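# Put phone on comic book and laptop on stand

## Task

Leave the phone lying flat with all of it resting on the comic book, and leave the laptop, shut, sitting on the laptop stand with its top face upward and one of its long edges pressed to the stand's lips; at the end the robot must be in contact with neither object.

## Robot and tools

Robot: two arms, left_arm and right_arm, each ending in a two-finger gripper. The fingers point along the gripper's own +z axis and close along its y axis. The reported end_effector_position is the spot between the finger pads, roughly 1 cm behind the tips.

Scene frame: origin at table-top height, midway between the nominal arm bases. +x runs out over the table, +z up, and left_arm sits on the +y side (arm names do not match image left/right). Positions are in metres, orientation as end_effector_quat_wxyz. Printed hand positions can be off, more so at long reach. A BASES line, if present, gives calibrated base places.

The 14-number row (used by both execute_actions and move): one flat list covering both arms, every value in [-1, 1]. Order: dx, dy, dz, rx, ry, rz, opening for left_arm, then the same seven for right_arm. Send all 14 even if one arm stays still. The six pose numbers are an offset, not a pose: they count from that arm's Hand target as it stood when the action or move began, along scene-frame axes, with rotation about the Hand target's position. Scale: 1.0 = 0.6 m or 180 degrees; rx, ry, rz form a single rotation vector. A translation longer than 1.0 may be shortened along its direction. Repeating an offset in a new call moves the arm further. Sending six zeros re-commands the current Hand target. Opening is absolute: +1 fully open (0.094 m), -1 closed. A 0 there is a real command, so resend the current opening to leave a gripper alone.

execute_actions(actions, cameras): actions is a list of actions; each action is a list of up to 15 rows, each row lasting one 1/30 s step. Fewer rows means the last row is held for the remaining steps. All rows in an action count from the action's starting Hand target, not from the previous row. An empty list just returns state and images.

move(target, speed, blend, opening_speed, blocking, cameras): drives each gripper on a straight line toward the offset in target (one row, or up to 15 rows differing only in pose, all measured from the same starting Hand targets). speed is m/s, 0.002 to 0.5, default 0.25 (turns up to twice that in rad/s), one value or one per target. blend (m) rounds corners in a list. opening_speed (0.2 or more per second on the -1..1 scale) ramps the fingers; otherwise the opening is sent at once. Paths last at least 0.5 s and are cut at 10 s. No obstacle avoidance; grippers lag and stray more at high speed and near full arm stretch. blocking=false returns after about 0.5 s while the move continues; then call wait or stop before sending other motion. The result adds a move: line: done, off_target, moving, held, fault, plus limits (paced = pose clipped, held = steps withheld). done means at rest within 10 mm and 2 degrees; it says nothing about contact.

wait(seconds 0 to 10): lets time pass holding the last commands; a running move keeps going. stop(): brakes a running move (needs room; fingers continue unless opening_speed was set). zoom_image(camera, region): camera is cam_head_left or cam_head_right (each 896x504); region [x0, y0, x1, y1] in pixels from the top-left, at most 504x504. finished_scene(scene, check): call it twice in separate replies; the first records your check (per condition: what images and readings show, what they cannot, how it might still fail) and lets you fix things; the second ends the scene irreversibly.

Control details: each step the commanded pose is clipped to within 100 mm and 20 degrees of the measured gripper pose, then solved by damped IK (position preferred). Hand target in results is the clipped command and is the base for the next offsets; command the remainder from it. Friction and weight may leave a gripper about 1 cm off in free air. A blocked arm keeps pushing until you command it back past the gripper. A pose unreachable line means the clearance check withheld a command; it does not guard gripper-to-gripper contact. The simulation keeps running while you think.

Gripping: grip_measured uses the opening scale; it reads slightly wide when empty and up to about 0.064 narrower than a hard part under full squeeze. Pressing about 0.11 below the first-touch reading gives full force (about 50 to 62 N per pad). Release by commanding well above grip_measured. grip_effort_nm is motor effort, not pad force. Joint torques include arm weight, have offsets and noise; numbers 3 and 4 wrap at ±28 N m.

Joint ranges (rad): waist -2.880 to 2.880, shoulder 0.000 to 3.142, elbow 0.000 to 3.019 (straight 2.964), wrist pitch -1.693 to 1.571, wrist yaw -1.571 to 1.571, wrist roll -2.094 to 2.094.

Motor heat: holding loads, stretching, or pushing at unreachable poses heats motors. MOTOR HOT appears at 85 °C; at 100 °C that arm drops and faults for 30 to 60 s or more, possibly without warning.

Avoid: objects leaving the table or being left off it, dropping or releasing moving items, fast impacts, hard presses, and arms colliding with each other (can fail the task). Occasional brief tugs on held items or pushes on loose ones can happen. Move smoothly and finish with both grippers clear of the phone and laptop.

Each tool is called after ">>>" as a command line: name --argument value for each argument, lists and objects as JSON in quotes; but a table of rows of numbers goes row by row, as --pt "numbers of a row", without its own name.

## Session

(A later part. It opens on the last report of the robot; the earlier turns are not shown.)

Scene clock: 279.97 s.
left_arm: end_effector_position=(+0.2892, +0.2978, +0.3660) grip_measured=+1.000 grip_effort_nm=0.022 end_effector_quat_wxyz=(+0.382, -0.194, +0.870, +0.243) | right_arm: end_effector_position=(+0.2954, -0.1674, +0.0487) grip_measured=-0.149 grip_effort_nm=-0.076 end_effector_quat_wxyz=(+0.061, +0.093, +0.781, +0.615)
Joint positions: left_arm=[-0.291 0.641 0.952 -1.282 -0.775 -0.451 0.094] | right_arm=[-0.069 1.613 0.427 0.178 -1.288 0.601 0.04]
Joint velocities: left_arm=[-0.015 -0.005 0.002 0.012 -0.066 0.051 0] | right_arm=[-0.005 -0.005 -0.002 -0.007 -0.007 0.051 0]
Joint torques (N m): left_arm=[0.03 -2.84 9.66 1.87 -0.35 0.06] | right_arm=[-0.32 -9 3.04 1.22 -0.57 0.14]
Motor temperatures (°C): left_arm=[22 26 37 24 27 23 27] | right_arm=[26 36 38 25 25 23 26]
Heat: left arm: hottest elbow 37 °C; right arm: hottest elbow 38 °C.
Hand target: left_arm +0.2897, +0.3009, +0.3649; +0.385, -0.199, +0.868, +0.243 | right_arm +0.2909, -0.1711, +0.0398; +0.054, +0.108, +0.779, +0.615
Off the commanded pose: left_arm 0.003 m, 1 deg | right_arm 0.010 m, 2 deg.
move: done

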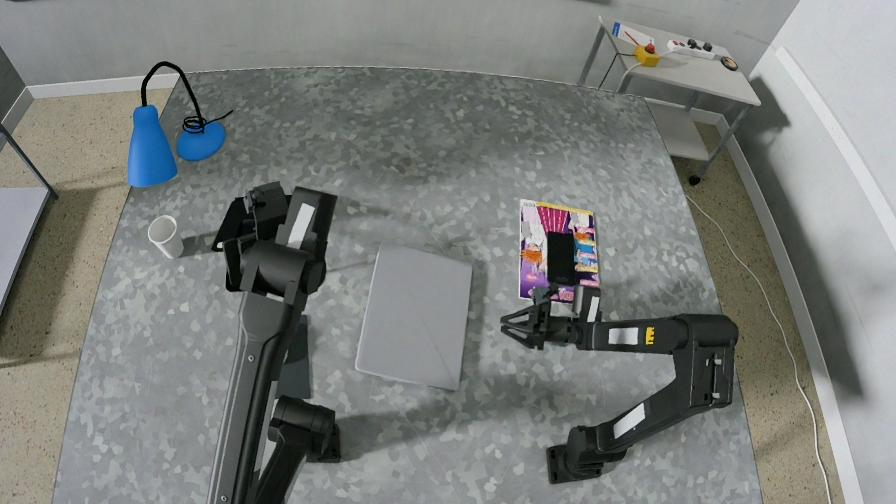

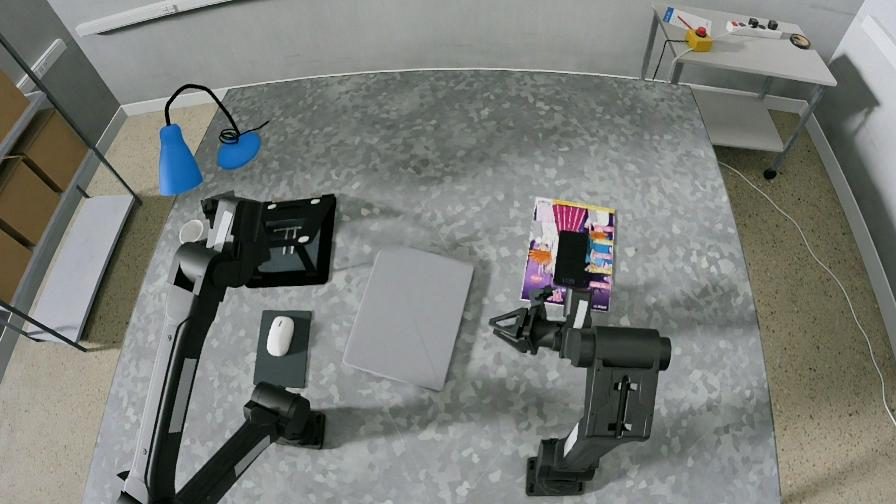

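>>> move --target '[0,0,0,0,0,0,1,0.0,0.0,-0.035,0,0,0,-0.15]' --speed 0.05 --cameras '["cam_head_left"]'

>>> zoom_image --camera "cam_head_left" --region '[430, 270, 550, 360]'

Scene clock: 284.40 s.
left_arm: end_effector_position=(+0.2892, +0.2978, +0.3660) grip_measured=+1.000 grip_effort_nm=0.027 end_effector_quat_wxyz=(+0.382, -0.194, +0.870, +0.243) | right_arm: end_effector_position=(+0.2979, -0.1676, +0.0348) grip_measured=-0.149 grip_effort_nm=-0.081 end_effector_quat_wxyz=(+0.069, +0.085, +0.778, +0.619)
Joint positions: left_arm=[-0.291 0.641 0.952 -1.282 -0.775 -0.451 0.094] | right_arm=[-0.071 1.686 0.427 0.273 -1.297 0.599 0.04]
Joint velocities: left_arm=[-0.015 -0.005 -0.012 -0.007 -0.051 -0.022 0] | right_arm=[0.015 0.005 0.002 0.007 0.081 0.007 0]
Joint torques (N m): left_arm=[0.15 -1.55 9.88 1.76 -0.36 0.08] | right_arm=[-0.32 -7.94 2.25 1.16 -0.25 0.13]
Motor temperatures (°C): left_arm=[22 26 37 24 27 23 27] | right_arm=[26 36 37 25 25 23 26]
Heat: left arm: hottest elbow 37 °C; right arm: hottest elbow 37 °C.
Hand target: left_arm +0.2897, +0.3009, +0.3649; +0.385, -0.199, +0.868, +0.243 | right_arm +0.2905, -0.1713, +0.0189; +0.054, +0.108, +0.779, +0.615
Off the commanded pose: left_arm 0.003 m, 1 deg | right_arm 0.018 m, 3 deg.
move: off_target (right_arm)
Images, in order (width x height): cam_head_left 896x504.

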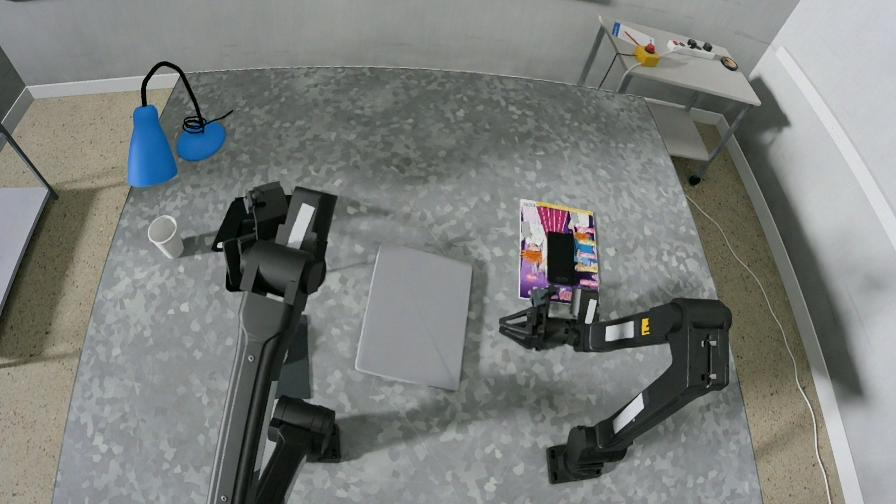

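Scaled by 4.200.

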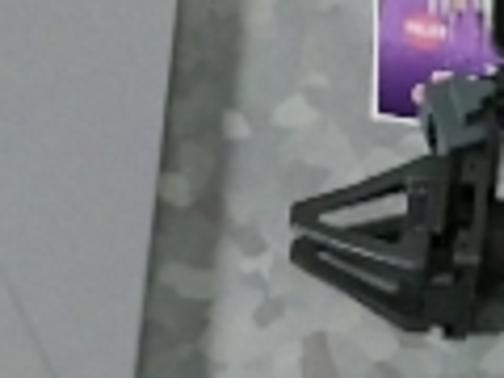

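>>> move --target '[0,0,0,0,0,0,1,0.02,0.15,0.0,0,0,0,-0.15]' --speed 0.07

>>> zoom_image --camera "cam_head_left" --region '[430, 270, 550, 360]'

>>> zoom_image --camera "cam_head_right" --region '[420, 270, 540, 360]'

Scene clock: 289.27 s.
left_arm: end_effector_position=(+0.2892, +0.2978, +0.3660) grip_measured=+1.000 grip_effort_nm=0.022 end_effector_quat_wxyz=(+0.382, -0.194, +0.870, +0.243) | right_arm: end_effector_position=(+0.3132, -0.0881, +0.0348) grip_measured=-0.149 grip_effort_nm=-0.085 end_effector_quat_wxyz=(+0.081, +0.092, +0.777, +0.617)
Joint positions: left_arm=[-0.291 0.641 0.952 -1.282 -0.775 -0.451 0.094] | right_arm=[0.197 1.799 0.406 0.907 -1.07 1.125 0.04]
Joint velocities: left_arm=[0.005 -0.005 -0.007 -0.002 -0.007 0.007 0] | right_arm=[0.015 -0.005 -0.002 0.002 0.022 -0.007 0]
Joint torques (N m): left_arm=[-0.62 -1.96 9.76 1.7 -0.29 0.05] | right_arm=[2.08 -8.94 2.22 1.65 -0.12 0.3]
Motor temperatures (°C): left_arm=[22 26 37 24 27 23 27] | right_arm=[26 36 37 25 25 23 26]
Heat: left arm: hottest elbow 37 °C; right arm: hottest elbow 37 °C.
Hand target: left_arm +0.2897, +0.3009, +0.3649; +0.385, -0.199, +0.868, +0.243 | right_arm +0.3023, -0.0815, +0.0172; +0.052, +0.107, +0.781, +0.613
Off the commanded pose: left_arm 0.003 m, 1 deg | right_arm 0.020 m, 4 deg.
move: off_target (right_arm)

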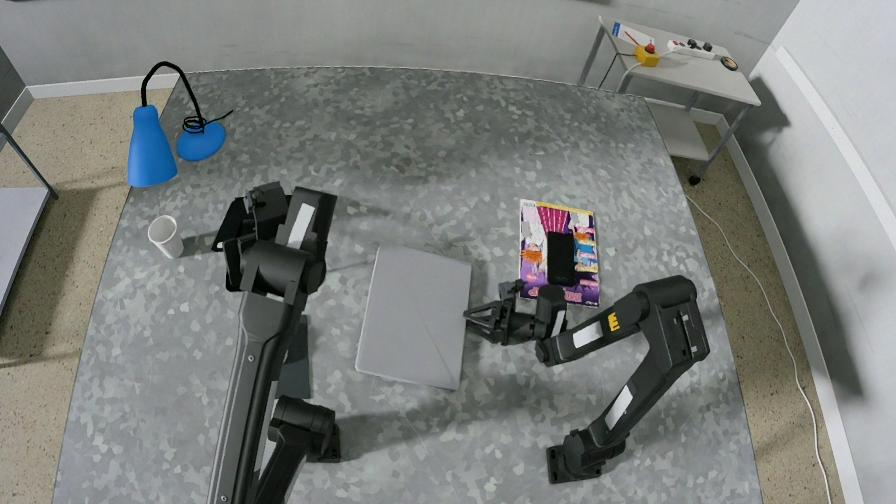

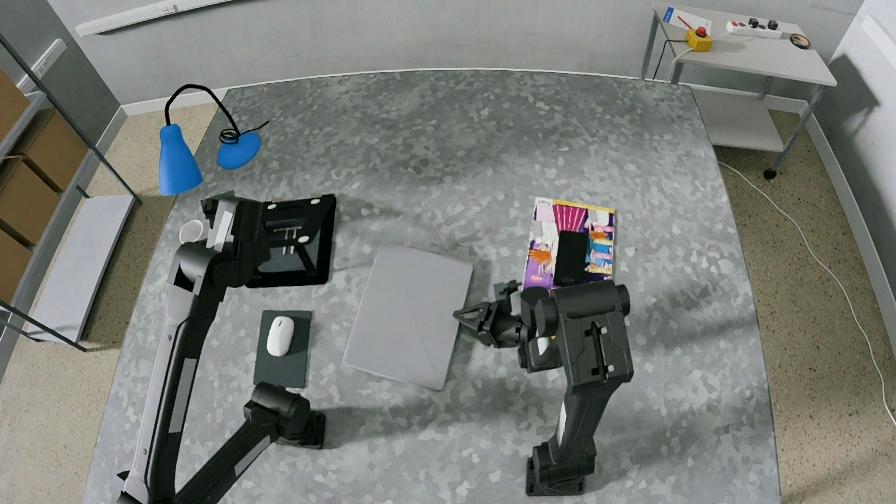

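Scaled by 4.200.

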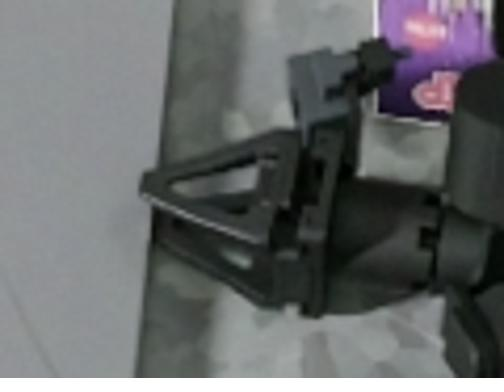

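Scaled by 4.200.

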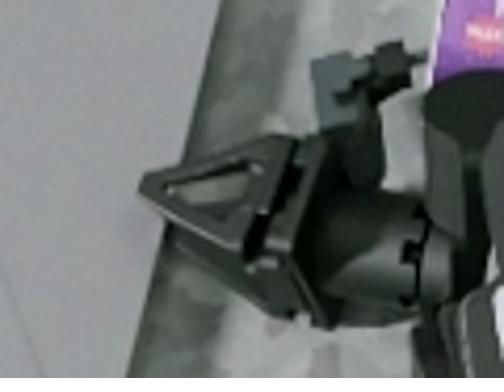

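>>> move --target '[0,0,0,0,0,0,1,0.02,0.055,0.0,0,0,0,-0.15]' --speed 0.06

>>> zoom_image --camera "cam_head_left" --region '[430, 270, 550, 360]'

>>> zoom_image --camera "cam_head_right" --region '[420, 270, 540, 360]'

Scene clock: 293.70 s.
left_arm: end_effector_position=(+0.2892, +0.2978, +0.3660) grip_measured=+1.000 grip_effort_nm=0.022 end_effector_quat_wxyz=(+0.382, -0.194, +0.870, +0.243) | right_arm: end_effector_position=(+0.3172, -0.0634, +0.0341) grip_measured=-0.149 grip_effort_nm=-0.071 end_effector_quat_wxyz=(+0.085, +0.097, +0.778, +0.615)
Joint positions: left_arm=[-0.291 0.641 0.952 -1.282 -0.775 -0.451 0.094] | right_arm=[0.275 1.821 0.423 0.969 -0.987 1.194 0.04]
Joint velocities: left_arm=[0.005 -0.015 -0.007 -0.002 0.037 0.022 0] | right_arm=[0.005 -0.015 0.002 -0.002 -0.051 -0.007 0.001]
Joint torques (N m): left_arm=[-0.85 -1.73 9.89 1.73 -0.28 0.06] | right_arm=[3.02 -8.41 4.57 1.4 -0.19 0.4]
Motor temperatures (°C): left_arm=[22 26 37 24 27 23 27] | right_arm=[26 36 37 25 25 23 26]
Heat: left arm: hottest elbow 37 °C; right arm: hottest elbow 37 °C.
Hand target: left_arm +0.2897, +0.3009, +0.3649; +0.385, -0.199, +0.868, +0.243 | right_arm +0.3146, -0.0487, +0.0166; +0.052, +0.106, +0.781, +0.613
Off the commanded pose: left_arm 0.003 m, 1 deg | right_arm 0.023 m, 4 deg.
move: off_target (right_arm)

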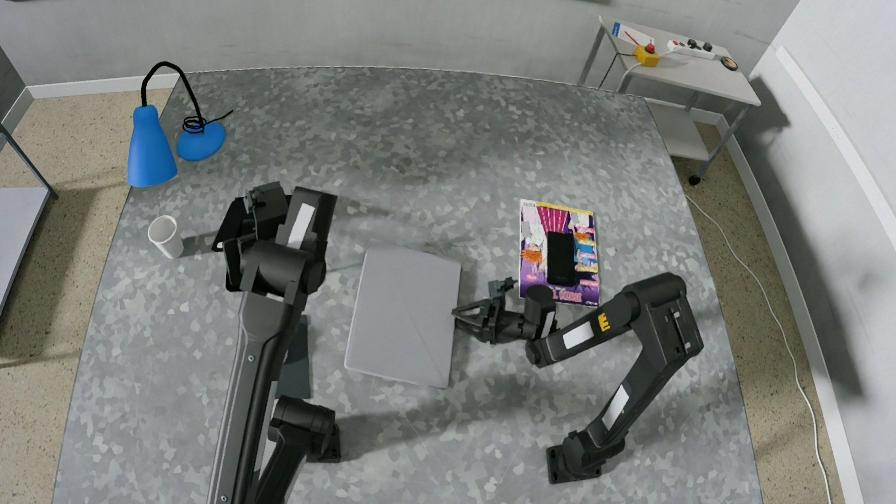

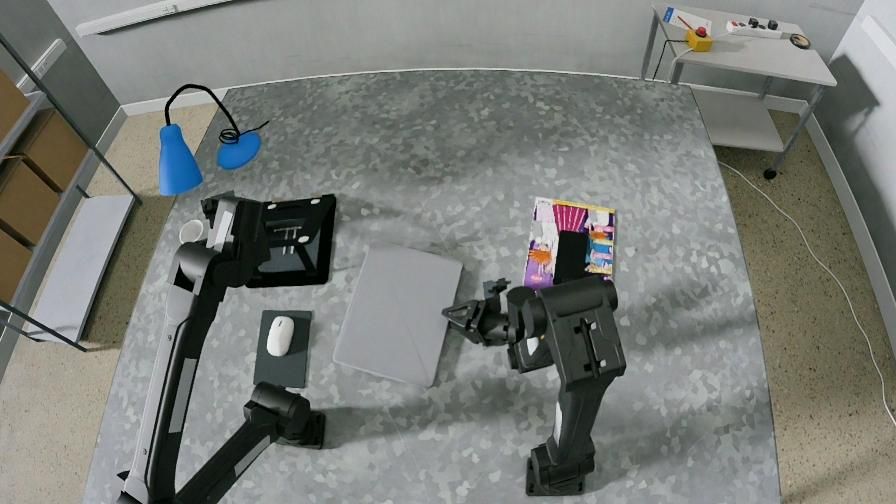

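Scaled by 4.200.

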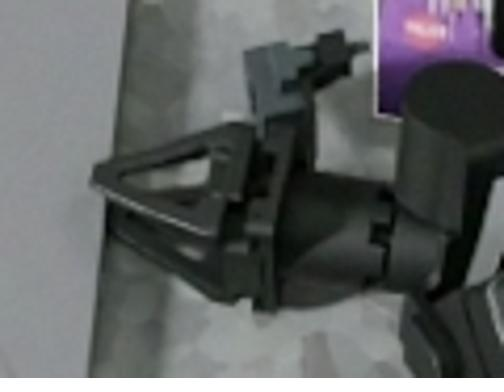

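Scaled by 4.200.

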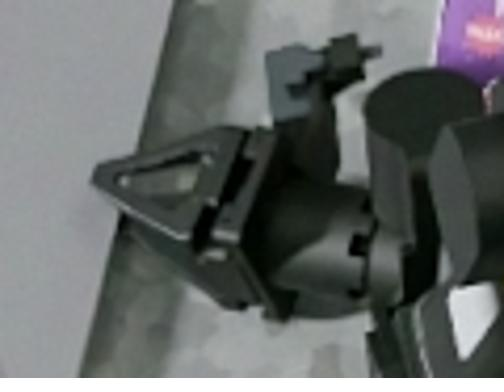

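>>> move --target '[0,0,0,0,0,0,1,-0.02,-0.055,0.0,0,0,0,-0.15]' --speed 0.06 --cameras '[]'

>>> move --target '[0,0,0,0,0,0,1,0.0,0.0,-0.022,0,0,0,-0.15]' --speed 0.06

>>> zoom_image --camera "cam_head_left" --region '[430, 270, 550, 360]'

>>> zoom_image --camera "cam_head_right" --region '[420, 270, 540, 360]'

Scene clock: 300.53 s.
left_arm: end_effector_position=(+0.2892, +0.2978, +0.3660) grip_measured=+1.000 grip_effort_nm=0.022 end_effector_quat_wxyz=(+0.382, -0.194, +0.870, +0.243) | right_arm: end_effector_position=(+0.3100, -0.0701, +0.0355) grip_measured=-0.149 grip_effort_nm=-0.071 end_effector_quat_wxyz=(+0.073, +0.073, +0.774, +0.625)
Joint positions: left_arm=[-0.291 0.641 0.952 -1.282 -0.775 -0.451 0.094] | right_arm=[0.245 1.823 0.421 0.955 -1.066 1.15 0.04]
Joint velocities: left_arm=[-0.015 -0.015 0.002 -0.012 -0.022 -0.037 0] | right_arm=[0.015 -0.005 -0.002 0.007 -0.007 0.007 0]
Joint torques (N m): left_arm=[-0.44 -2.32 9.74 1.83 -0.32 0.11] | right_arm=[-1.14 -10.87 1.02 0.39 -0.12 0.15]
Motor temperatures (°C): left_arm=[22 26 37 24 27 23 27] | right_arm=[26 36 37 25 25 23 26]
Heat: left arm: hottest elbow 37 °C; right arm: hottest elbow 37 °C.
Hand target: left_arm +0.2897, +0.3009, +0.3649; +0.385, -0.199, +0.868, +0.243 | right_arm +0.3022, -0.0815, +0.0172; +0.052, +0.106, +0.781, +0.613
Off the commanded pose: left_arm 0.003 m, 1 deg | right_arm 0.023 m, 5 deg.
move: off_target (right_arm)
No camera images: "cameras" was empty.

Scene clock: 301.50 s.
left_arm: end_effector_position=(+0.2892, +0.2978, +0.3660) grip_measured=+1.000 grip_effort_nm=0.027 end_effector_quat_wxyz=(+0.382, -0.194, +0.870, +0.243) | right_arm: end_effector_position=(+0.3099, -0.0705, +0.0359) grip_measured=-0.149 grip_effort_nm=-0.076 end_effector_quat_wxyz=(+0.074, +0.071, +0.771, +0.629)
Joint positions: left_arm=[-0.291 0.641 0.952 -1.282 -0.775 -0.451 0.094] | right_arm=[0.243 1.834 0.42 0.984 -1.074 1.162 0.04]
Joint velocities: left_arm=[-0.015 -0.005 0.002 -0.007 -0.022 0.066 0] | right_arm=[0.005 -0.015 -0.002 0.012 -0.022 -0.066 0]
Joint torques (N m): left_arm=[0.38 -1.61 9.77 1.78 -0.28 0.09] | right_arm=[-0.85 -7.41 1.18 0.99 0.11 0.01]
Motor temperatures (°C): left_arm=[22 26 37 24 27 23 27] | right_arm=[26 36 37 25 24 23 26]
Heat: left arm: hottest elbow 37 °C; right arm: hottest elbow 37 °C.
Hand target: left_arm +0.2897, +0.3009, +0.3649; +0.385, -0.199, +0.868, +0.243 | right_arm +0.3019, -0.0815, +0.0040; +0.052, +0.106, +0.781, +0.613
Off the commanded pose: left_arm 0.003 m, 1 deg | right_arm 0.035 m, 5 deg.
move: off_target (right_arm)

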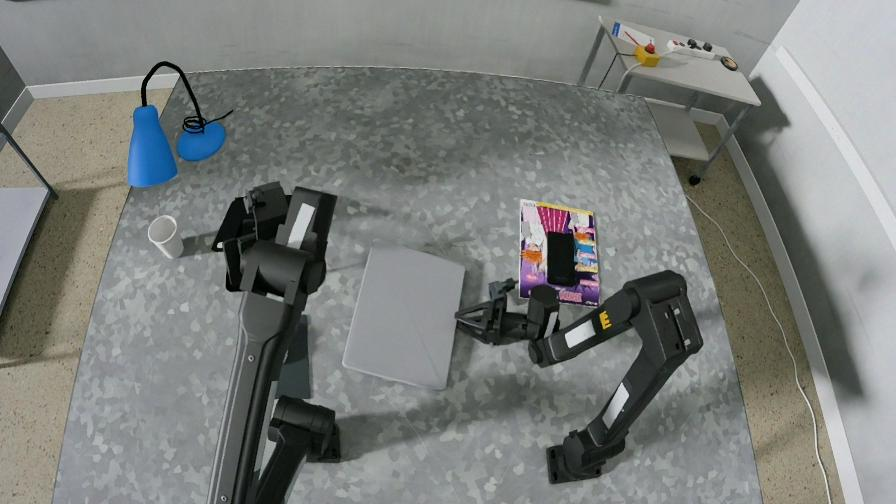

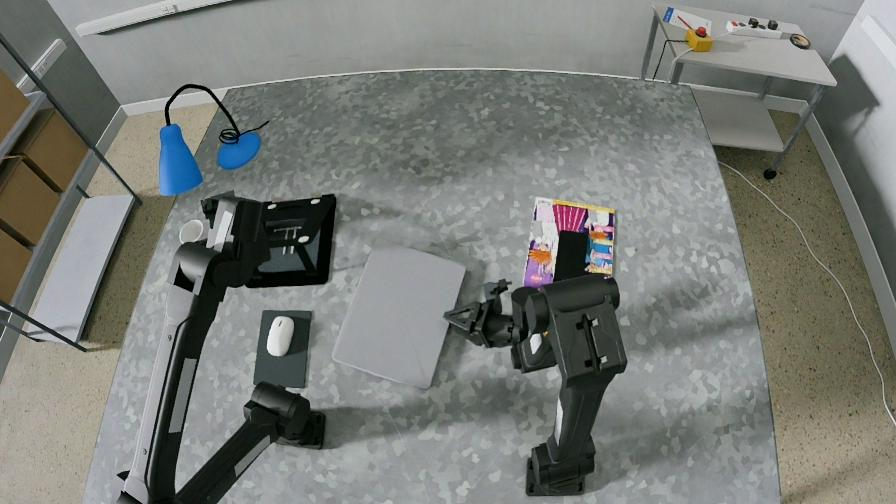

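Scaled by 4.200.

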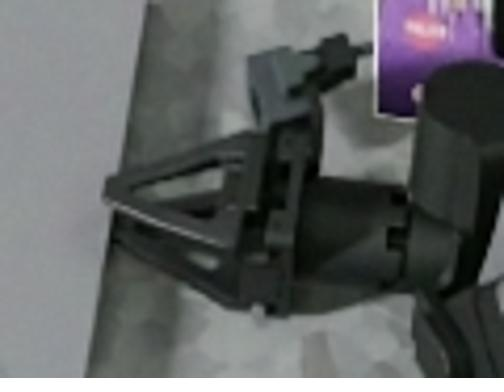

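Scaled by 4.200.

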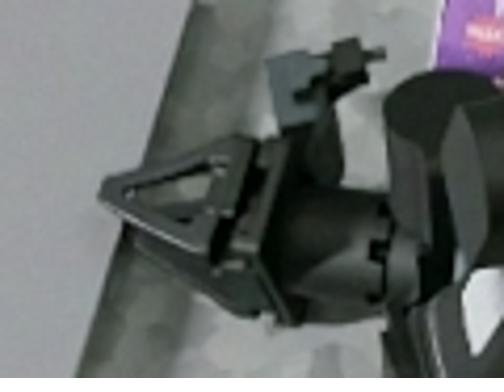

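>>> move --target '[0,0,0,0,0,0,1,0.0,0.0,0.075,0,0,0,-0.15]' --speed 0.06

>>> zoom_image --camera "cam_head_left" --region '[430, 270, 550, 360]'

>>> zoom_image --camera "cam_head_right" --region '[420, 270, 540, 360]'

Scene clock: 307.87 s.
left_arm: end_effector_position=(+0.2892, +0.2978, +0.3660) grip_measured=+1.000 grip_effort_nm=0.027 end_effector_quat_wxyz=(+0.382, -0.194, +0.870, +0.243) | right_arm: end_effector_position=(+0.3015, -0.0763, +0.0470) grip_measured=-0.149 grip_effort_nm=-0.066 end_effector_quat_wxyz=(+0.048, +0.101, +0.781, +0.615)
Joint positions: left_arm=[-0.291 0.641 0.952 -1.282 -0.775 -0.451 0.094] | right_arm=[0.235 1.719 0.401 0.797 -1.067 1.155 0.04]
Joint velocities: left_arm=[-0.015 -0.005 0.002 -0.007 -0.066 -0.051 0] | right_arm=[0.005 -0.005 0.007 -0.012 0.022 0.022 0]
Joint torques (N m): left_arm=[0.21 -1.85 9.8 1.95 -0.25 0.06] | right_arm=[-0.38 -13.27 2.89 0.91 -0.19 0.06]
Motor temperatures (°C): left_arm=[22 26 37 24 27 23 27] | right_arm=[26 35 36 25 24 23 26]
Heat: left arm: hottest elbow 37 °C; right arm: hottest elbow 36 °C.
Hand target: left_arm +0.2897, +0.3009, +0.3649; +0.385, -0.199, +0.868, +0.243 | right_arm +0.3028, -0.0813, +0.0489; +0.052, +0.106, +0.781, +0.613
Off the commanded pose: left_arm 0.003 m, 1 deg | right_arm 0.006 m, 1 deg.
move: done

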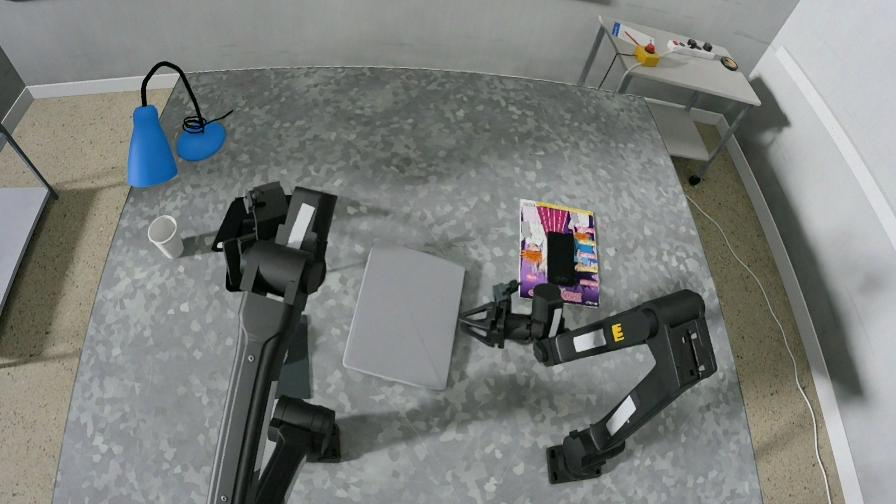

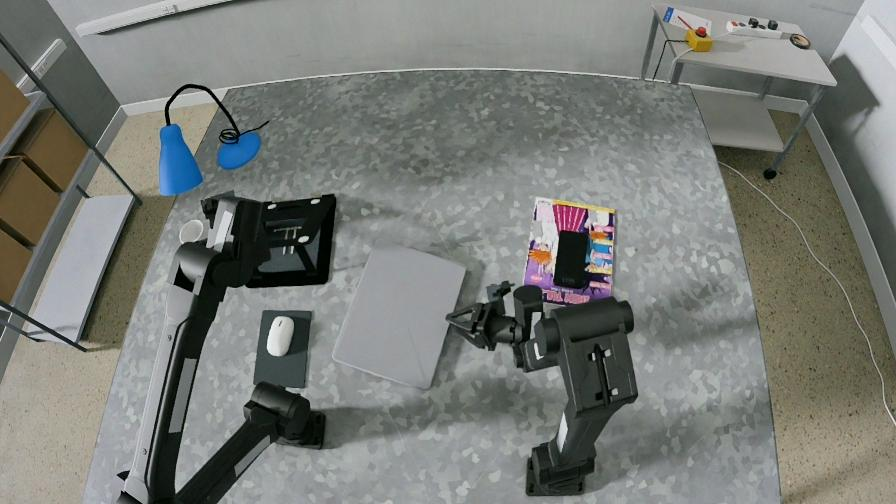

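Scaled by 4.200.

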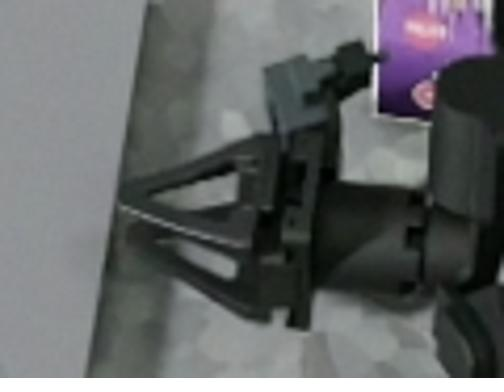

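Scaled by 4.200.

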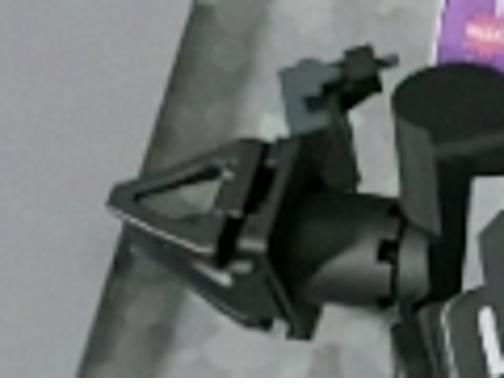

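>>> move --target '[0,0,0,0,0,0,1,0.015,0.075,-0.005,0,0,0,-0.15]' --speed 0.06

>>> zoom_image --camera "cam_head_left" --region '[430, 270, 550, 360]'

>>> zoom_image --camera "cam_head_right" --region '[420, 270, 540, 360]'

Scene clock: 311.80 s.
left_arm: end_effector_position=(+0.2892, +0.2978, +0.3660) grip_measured=+1.000 grip_effort_nm=0.022 end_effector_quat_wxyz=(+0.382, -0.194, +0.870, +0.243) | right_arm: end_effector_position=(+0.3046, -0.0446, +0.0477) grip_measured=-0.149 grip_effort_nm=-0.066 end_effector_quat_wxyz=(+0.052, +0.111, +0.783, +0.610)
Joint positions: left_arm=[-0.291 0.641 0.952 -1.282 -0.775 -0.451 0.094] | right_arm=[0.337 1.737 0.419 0.871 -0.955 1.253 0.04]
Joint velocities: left_arm=[-0.005 -0.005 -0.007 0.002 -0.037 -0.022 0] | right_arm=[-0.024 0.005 0.012 0.012 0.037 -0.007 0.001]
Joint torques (N m): left_arm=[0.09 -2.84 9.85 1.8 -0.27 0.1] | right_arm=[1.44 -10.23 5.33 1.87 -0.08 0.12]
Motor temperatures (°C): left_arm=[22 26 37 24 27 23 27] | right_arm=[26 36 36 25 24 23 26]
Heat: left arm: hottest elbow 37 °C; right arm: hottest shoulder 36 °C.
Hand target: left_arm +0.2897, +0.3009, +0.3649; +0.385, -0.199, +0.868, +0.243 | right_arm +0.3122, -0.0366, +0.0453; +0.052, +0.106, +0.781, +0.613
Off the commanded pose: left_arm 0.003 m, 1 deg | right_arm 0.011 m, 1 deg.
move: off_target (right_arm)

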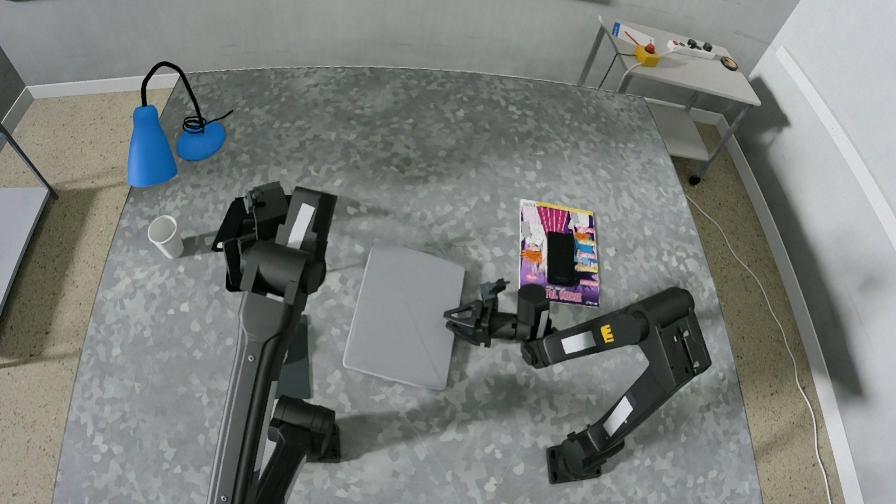

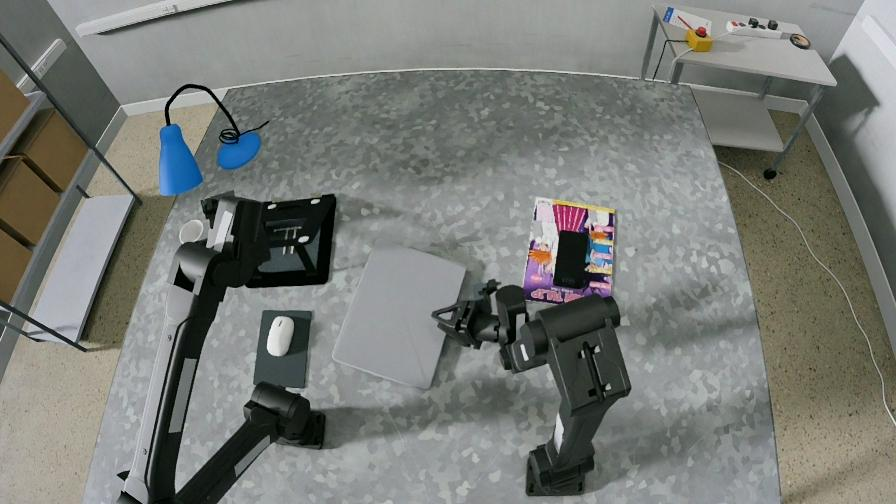

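Scaled by 4.200.

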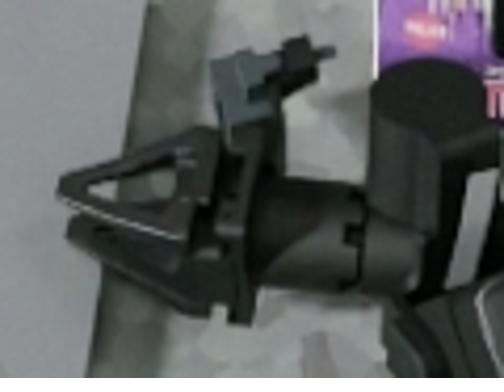

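Scaled by 4.200.

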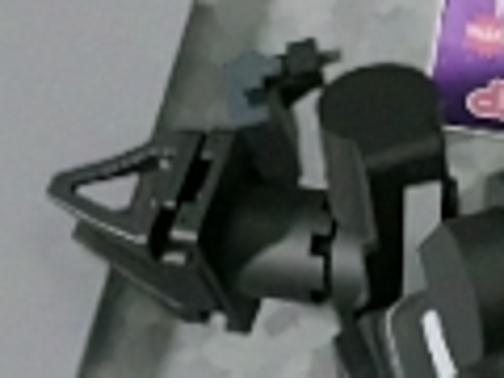

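>>> wait --seconds 0

>>> zoom_image --camera "cam_head_left" --region '[330, 220, 530, 420]'

>>> zoom_image --camera "cam_head_right" --region '[330, 220, 530, 420]'

Scene clock: 328.97 s.
left_arm: end_effector_position=(+0.2892, +0.2978, +0.3660) grip_measured=+1.000 grip_effort_nm=0.022 end_effector_quat_wxyz=(+0.382, -0.194, +0.870, +0.243) | right_arm: end_effector_position=(+0.3047, -0.0446, +0.0477) grip_measured=-0.149 grip_effort_nm=-0.076 end_effector_quat_wxyz=(+0.052, +0.111, +0.783, +0.610)
Joint positions: left_arm=[-0.291 0.641 0.952 -1.282 -0.775 -0.451 0.094] | right_arm=[0.337 1.737 0.419 0.871 -0.955 1.253 0.04]
Joint velocities: left_arm=[-0.005 -0.015 -0.007 -0.012 0.022 -0.022 0] | right_arm=[-0.015 -0.005 0.012 0.002 -0.081 -0.037 0]
Joint torques (N m): left_arm=[-0.38 -2.14 9.89 2.04 -0.32 0.06] | right_arm=[1.49 -10.17 5.35 1.89 -0.09 0.15]
Motor temperatures (°C): left_arm=[22 26 37 24 27 23 27] | right_arm=[26 36 37 25 24 23 26]
Heat: left arm: hottest elbow 37 °C; right arm: hottest elbow 37 °C.
Hand target: left_arm +0.2897, +0.3009, +0.3649; +0.385, -0.199, +0.868, +0.243 | right_arm +0.3123, -0.0366, +0.0453; +0.052, +0.107, +0.781, +0.613
Tool commands: left_gripper/opening=+1.0 right_gripper/opening=-0.15
Off the commanded pose: left_arm 0.003 m, 1 deg | right_arm 0.011 m, 1 deg.

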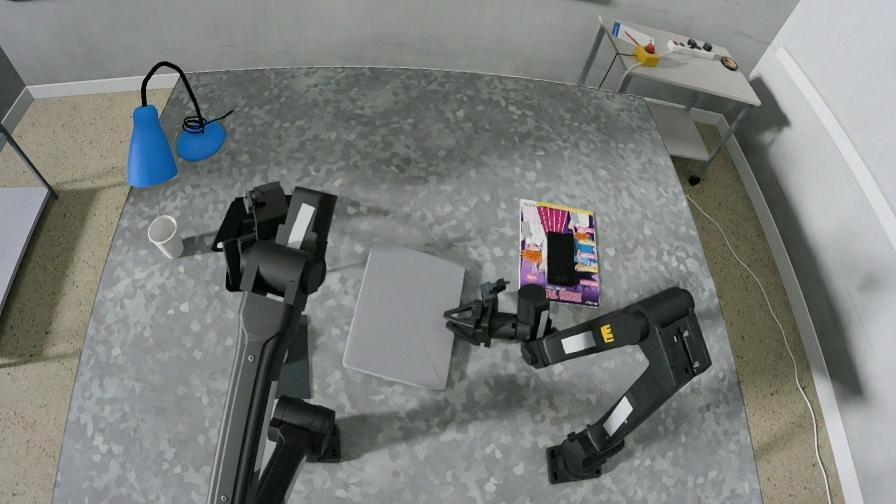

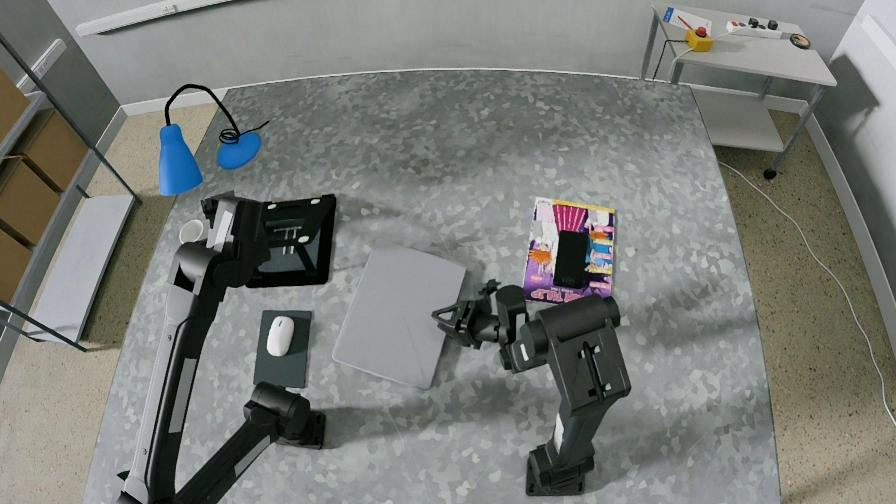

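Scaled by 2.520.

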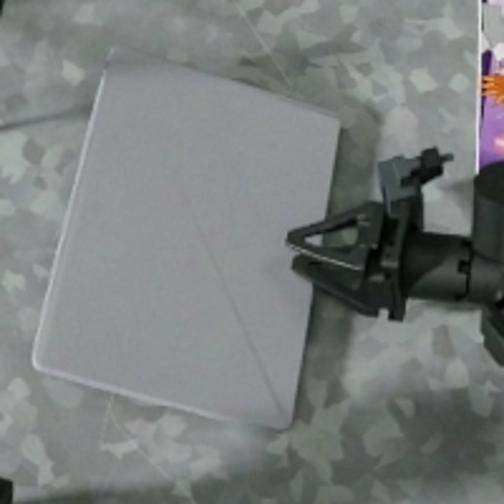

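Scaled by 2.520.

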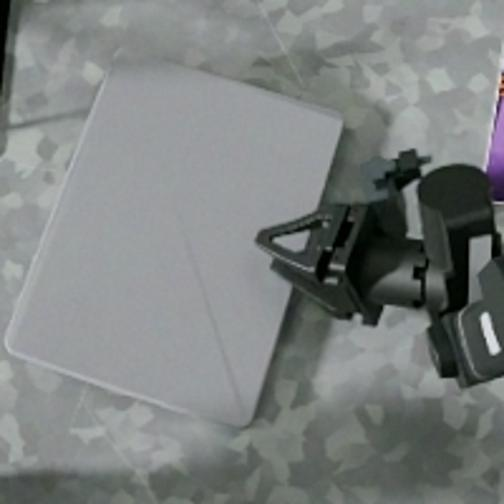

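>>> zoom_image --camera "cam_head_left" --region '[420, 240, 480, 300]'

>>> zoom_image --camera "cam_head_left" --region '[415, 335, 475, 395]'

>>> zoom_image --camera "cam_head_left" --region '[335, 345, 395, 405]'

>>> zoom_image --camera "cam_head_left" --region '[350, 225, 410, 285]'

Scaled by 8.400.

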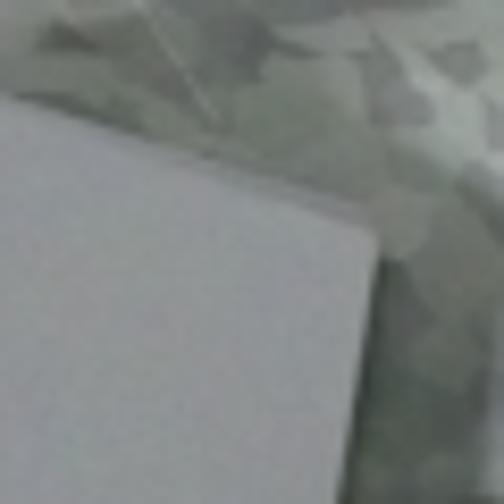

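Scaled by 8.400.

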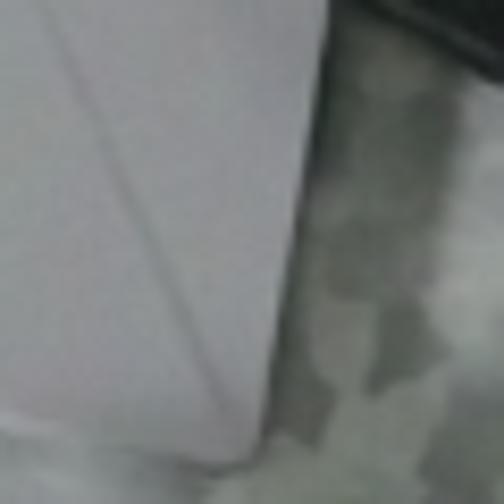

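Scaled by 8.400.

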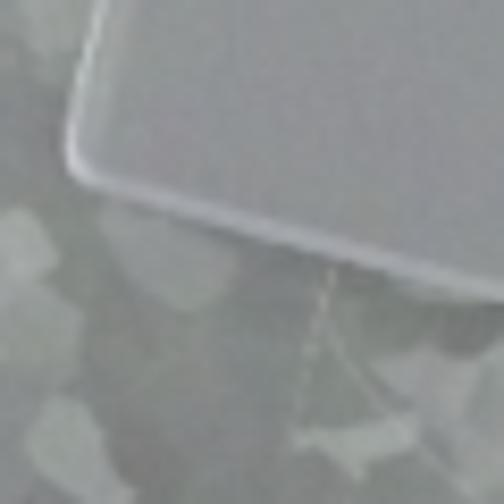

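Scaled by 8.400.

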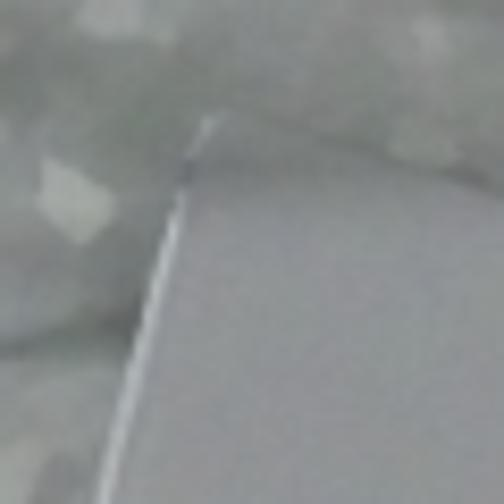

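>>> zoom_image --camera "cam_head_left" --region '[400, 360, 500, 420]'

>>> zoom_image --camera "cam_head_right" --region '[380, 360, 480, 420]'

>>> zoom_image --camera "cam_head_left" --region '[330, 340, 430, 400]'

>>> zoom_image --camera "cam_head_right" --region '[320, 330, 420, 390]'

>>> zoom_image --camera "cam_head_left" --region '[420, 230, 520, 290]'

>>> zoom_image --camera "cam_head_right" --region '[420, 230, 520, 290]'

Scaled by 5.040.

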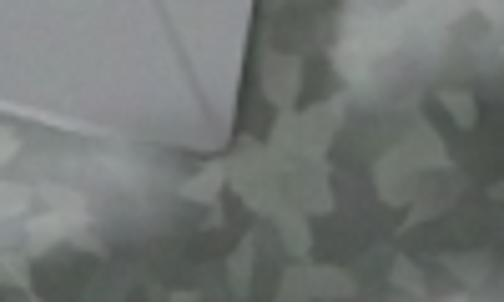

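Scaled by 5.040.

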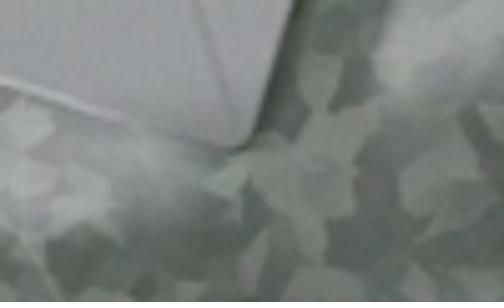

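Scaled by 5.040.

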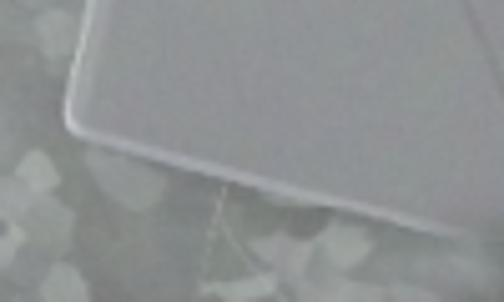

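Scaled by 5.040.

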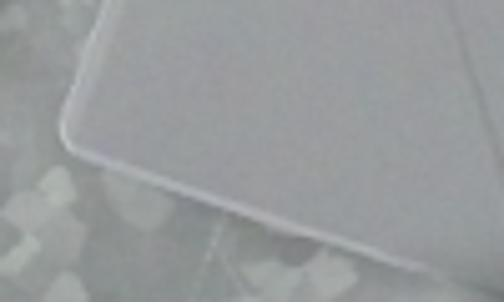

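Scaled by 5.040.

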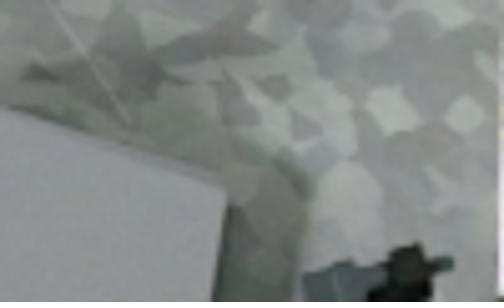

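Scaled by 5.040.

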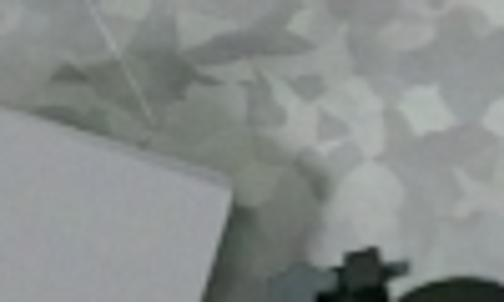

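>>> zoom_image --camera "cam_head_left" --region '[340, 210, 420, 258]'

>>> zoom_image --camera "cam_head_right" --region '[340, 210, 420, 258]'

>>> zoom_image --camera "cam_head_left" --region '[310, 280, 390, 328]'

>>> zoom_image --camera "cam_head_right" --region '[310, 280, 390, 328]'

Scaled by 6.300.

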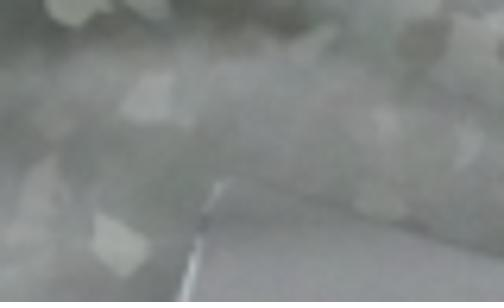

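Scaled by 6.300.

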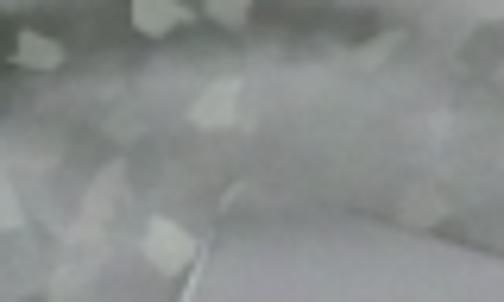

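Scaled by 6.300.

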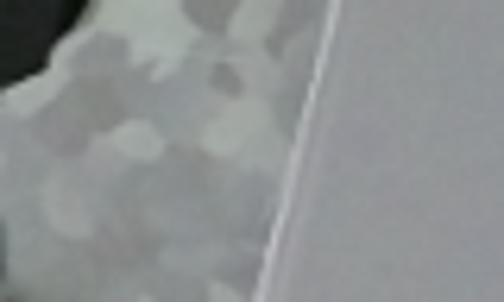

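Scaled by 6.300.

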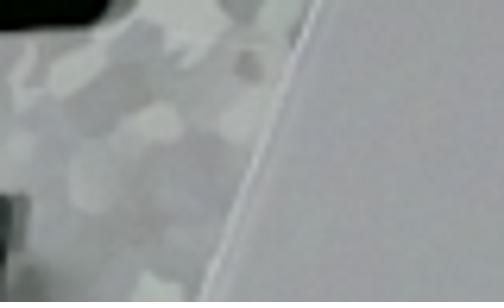

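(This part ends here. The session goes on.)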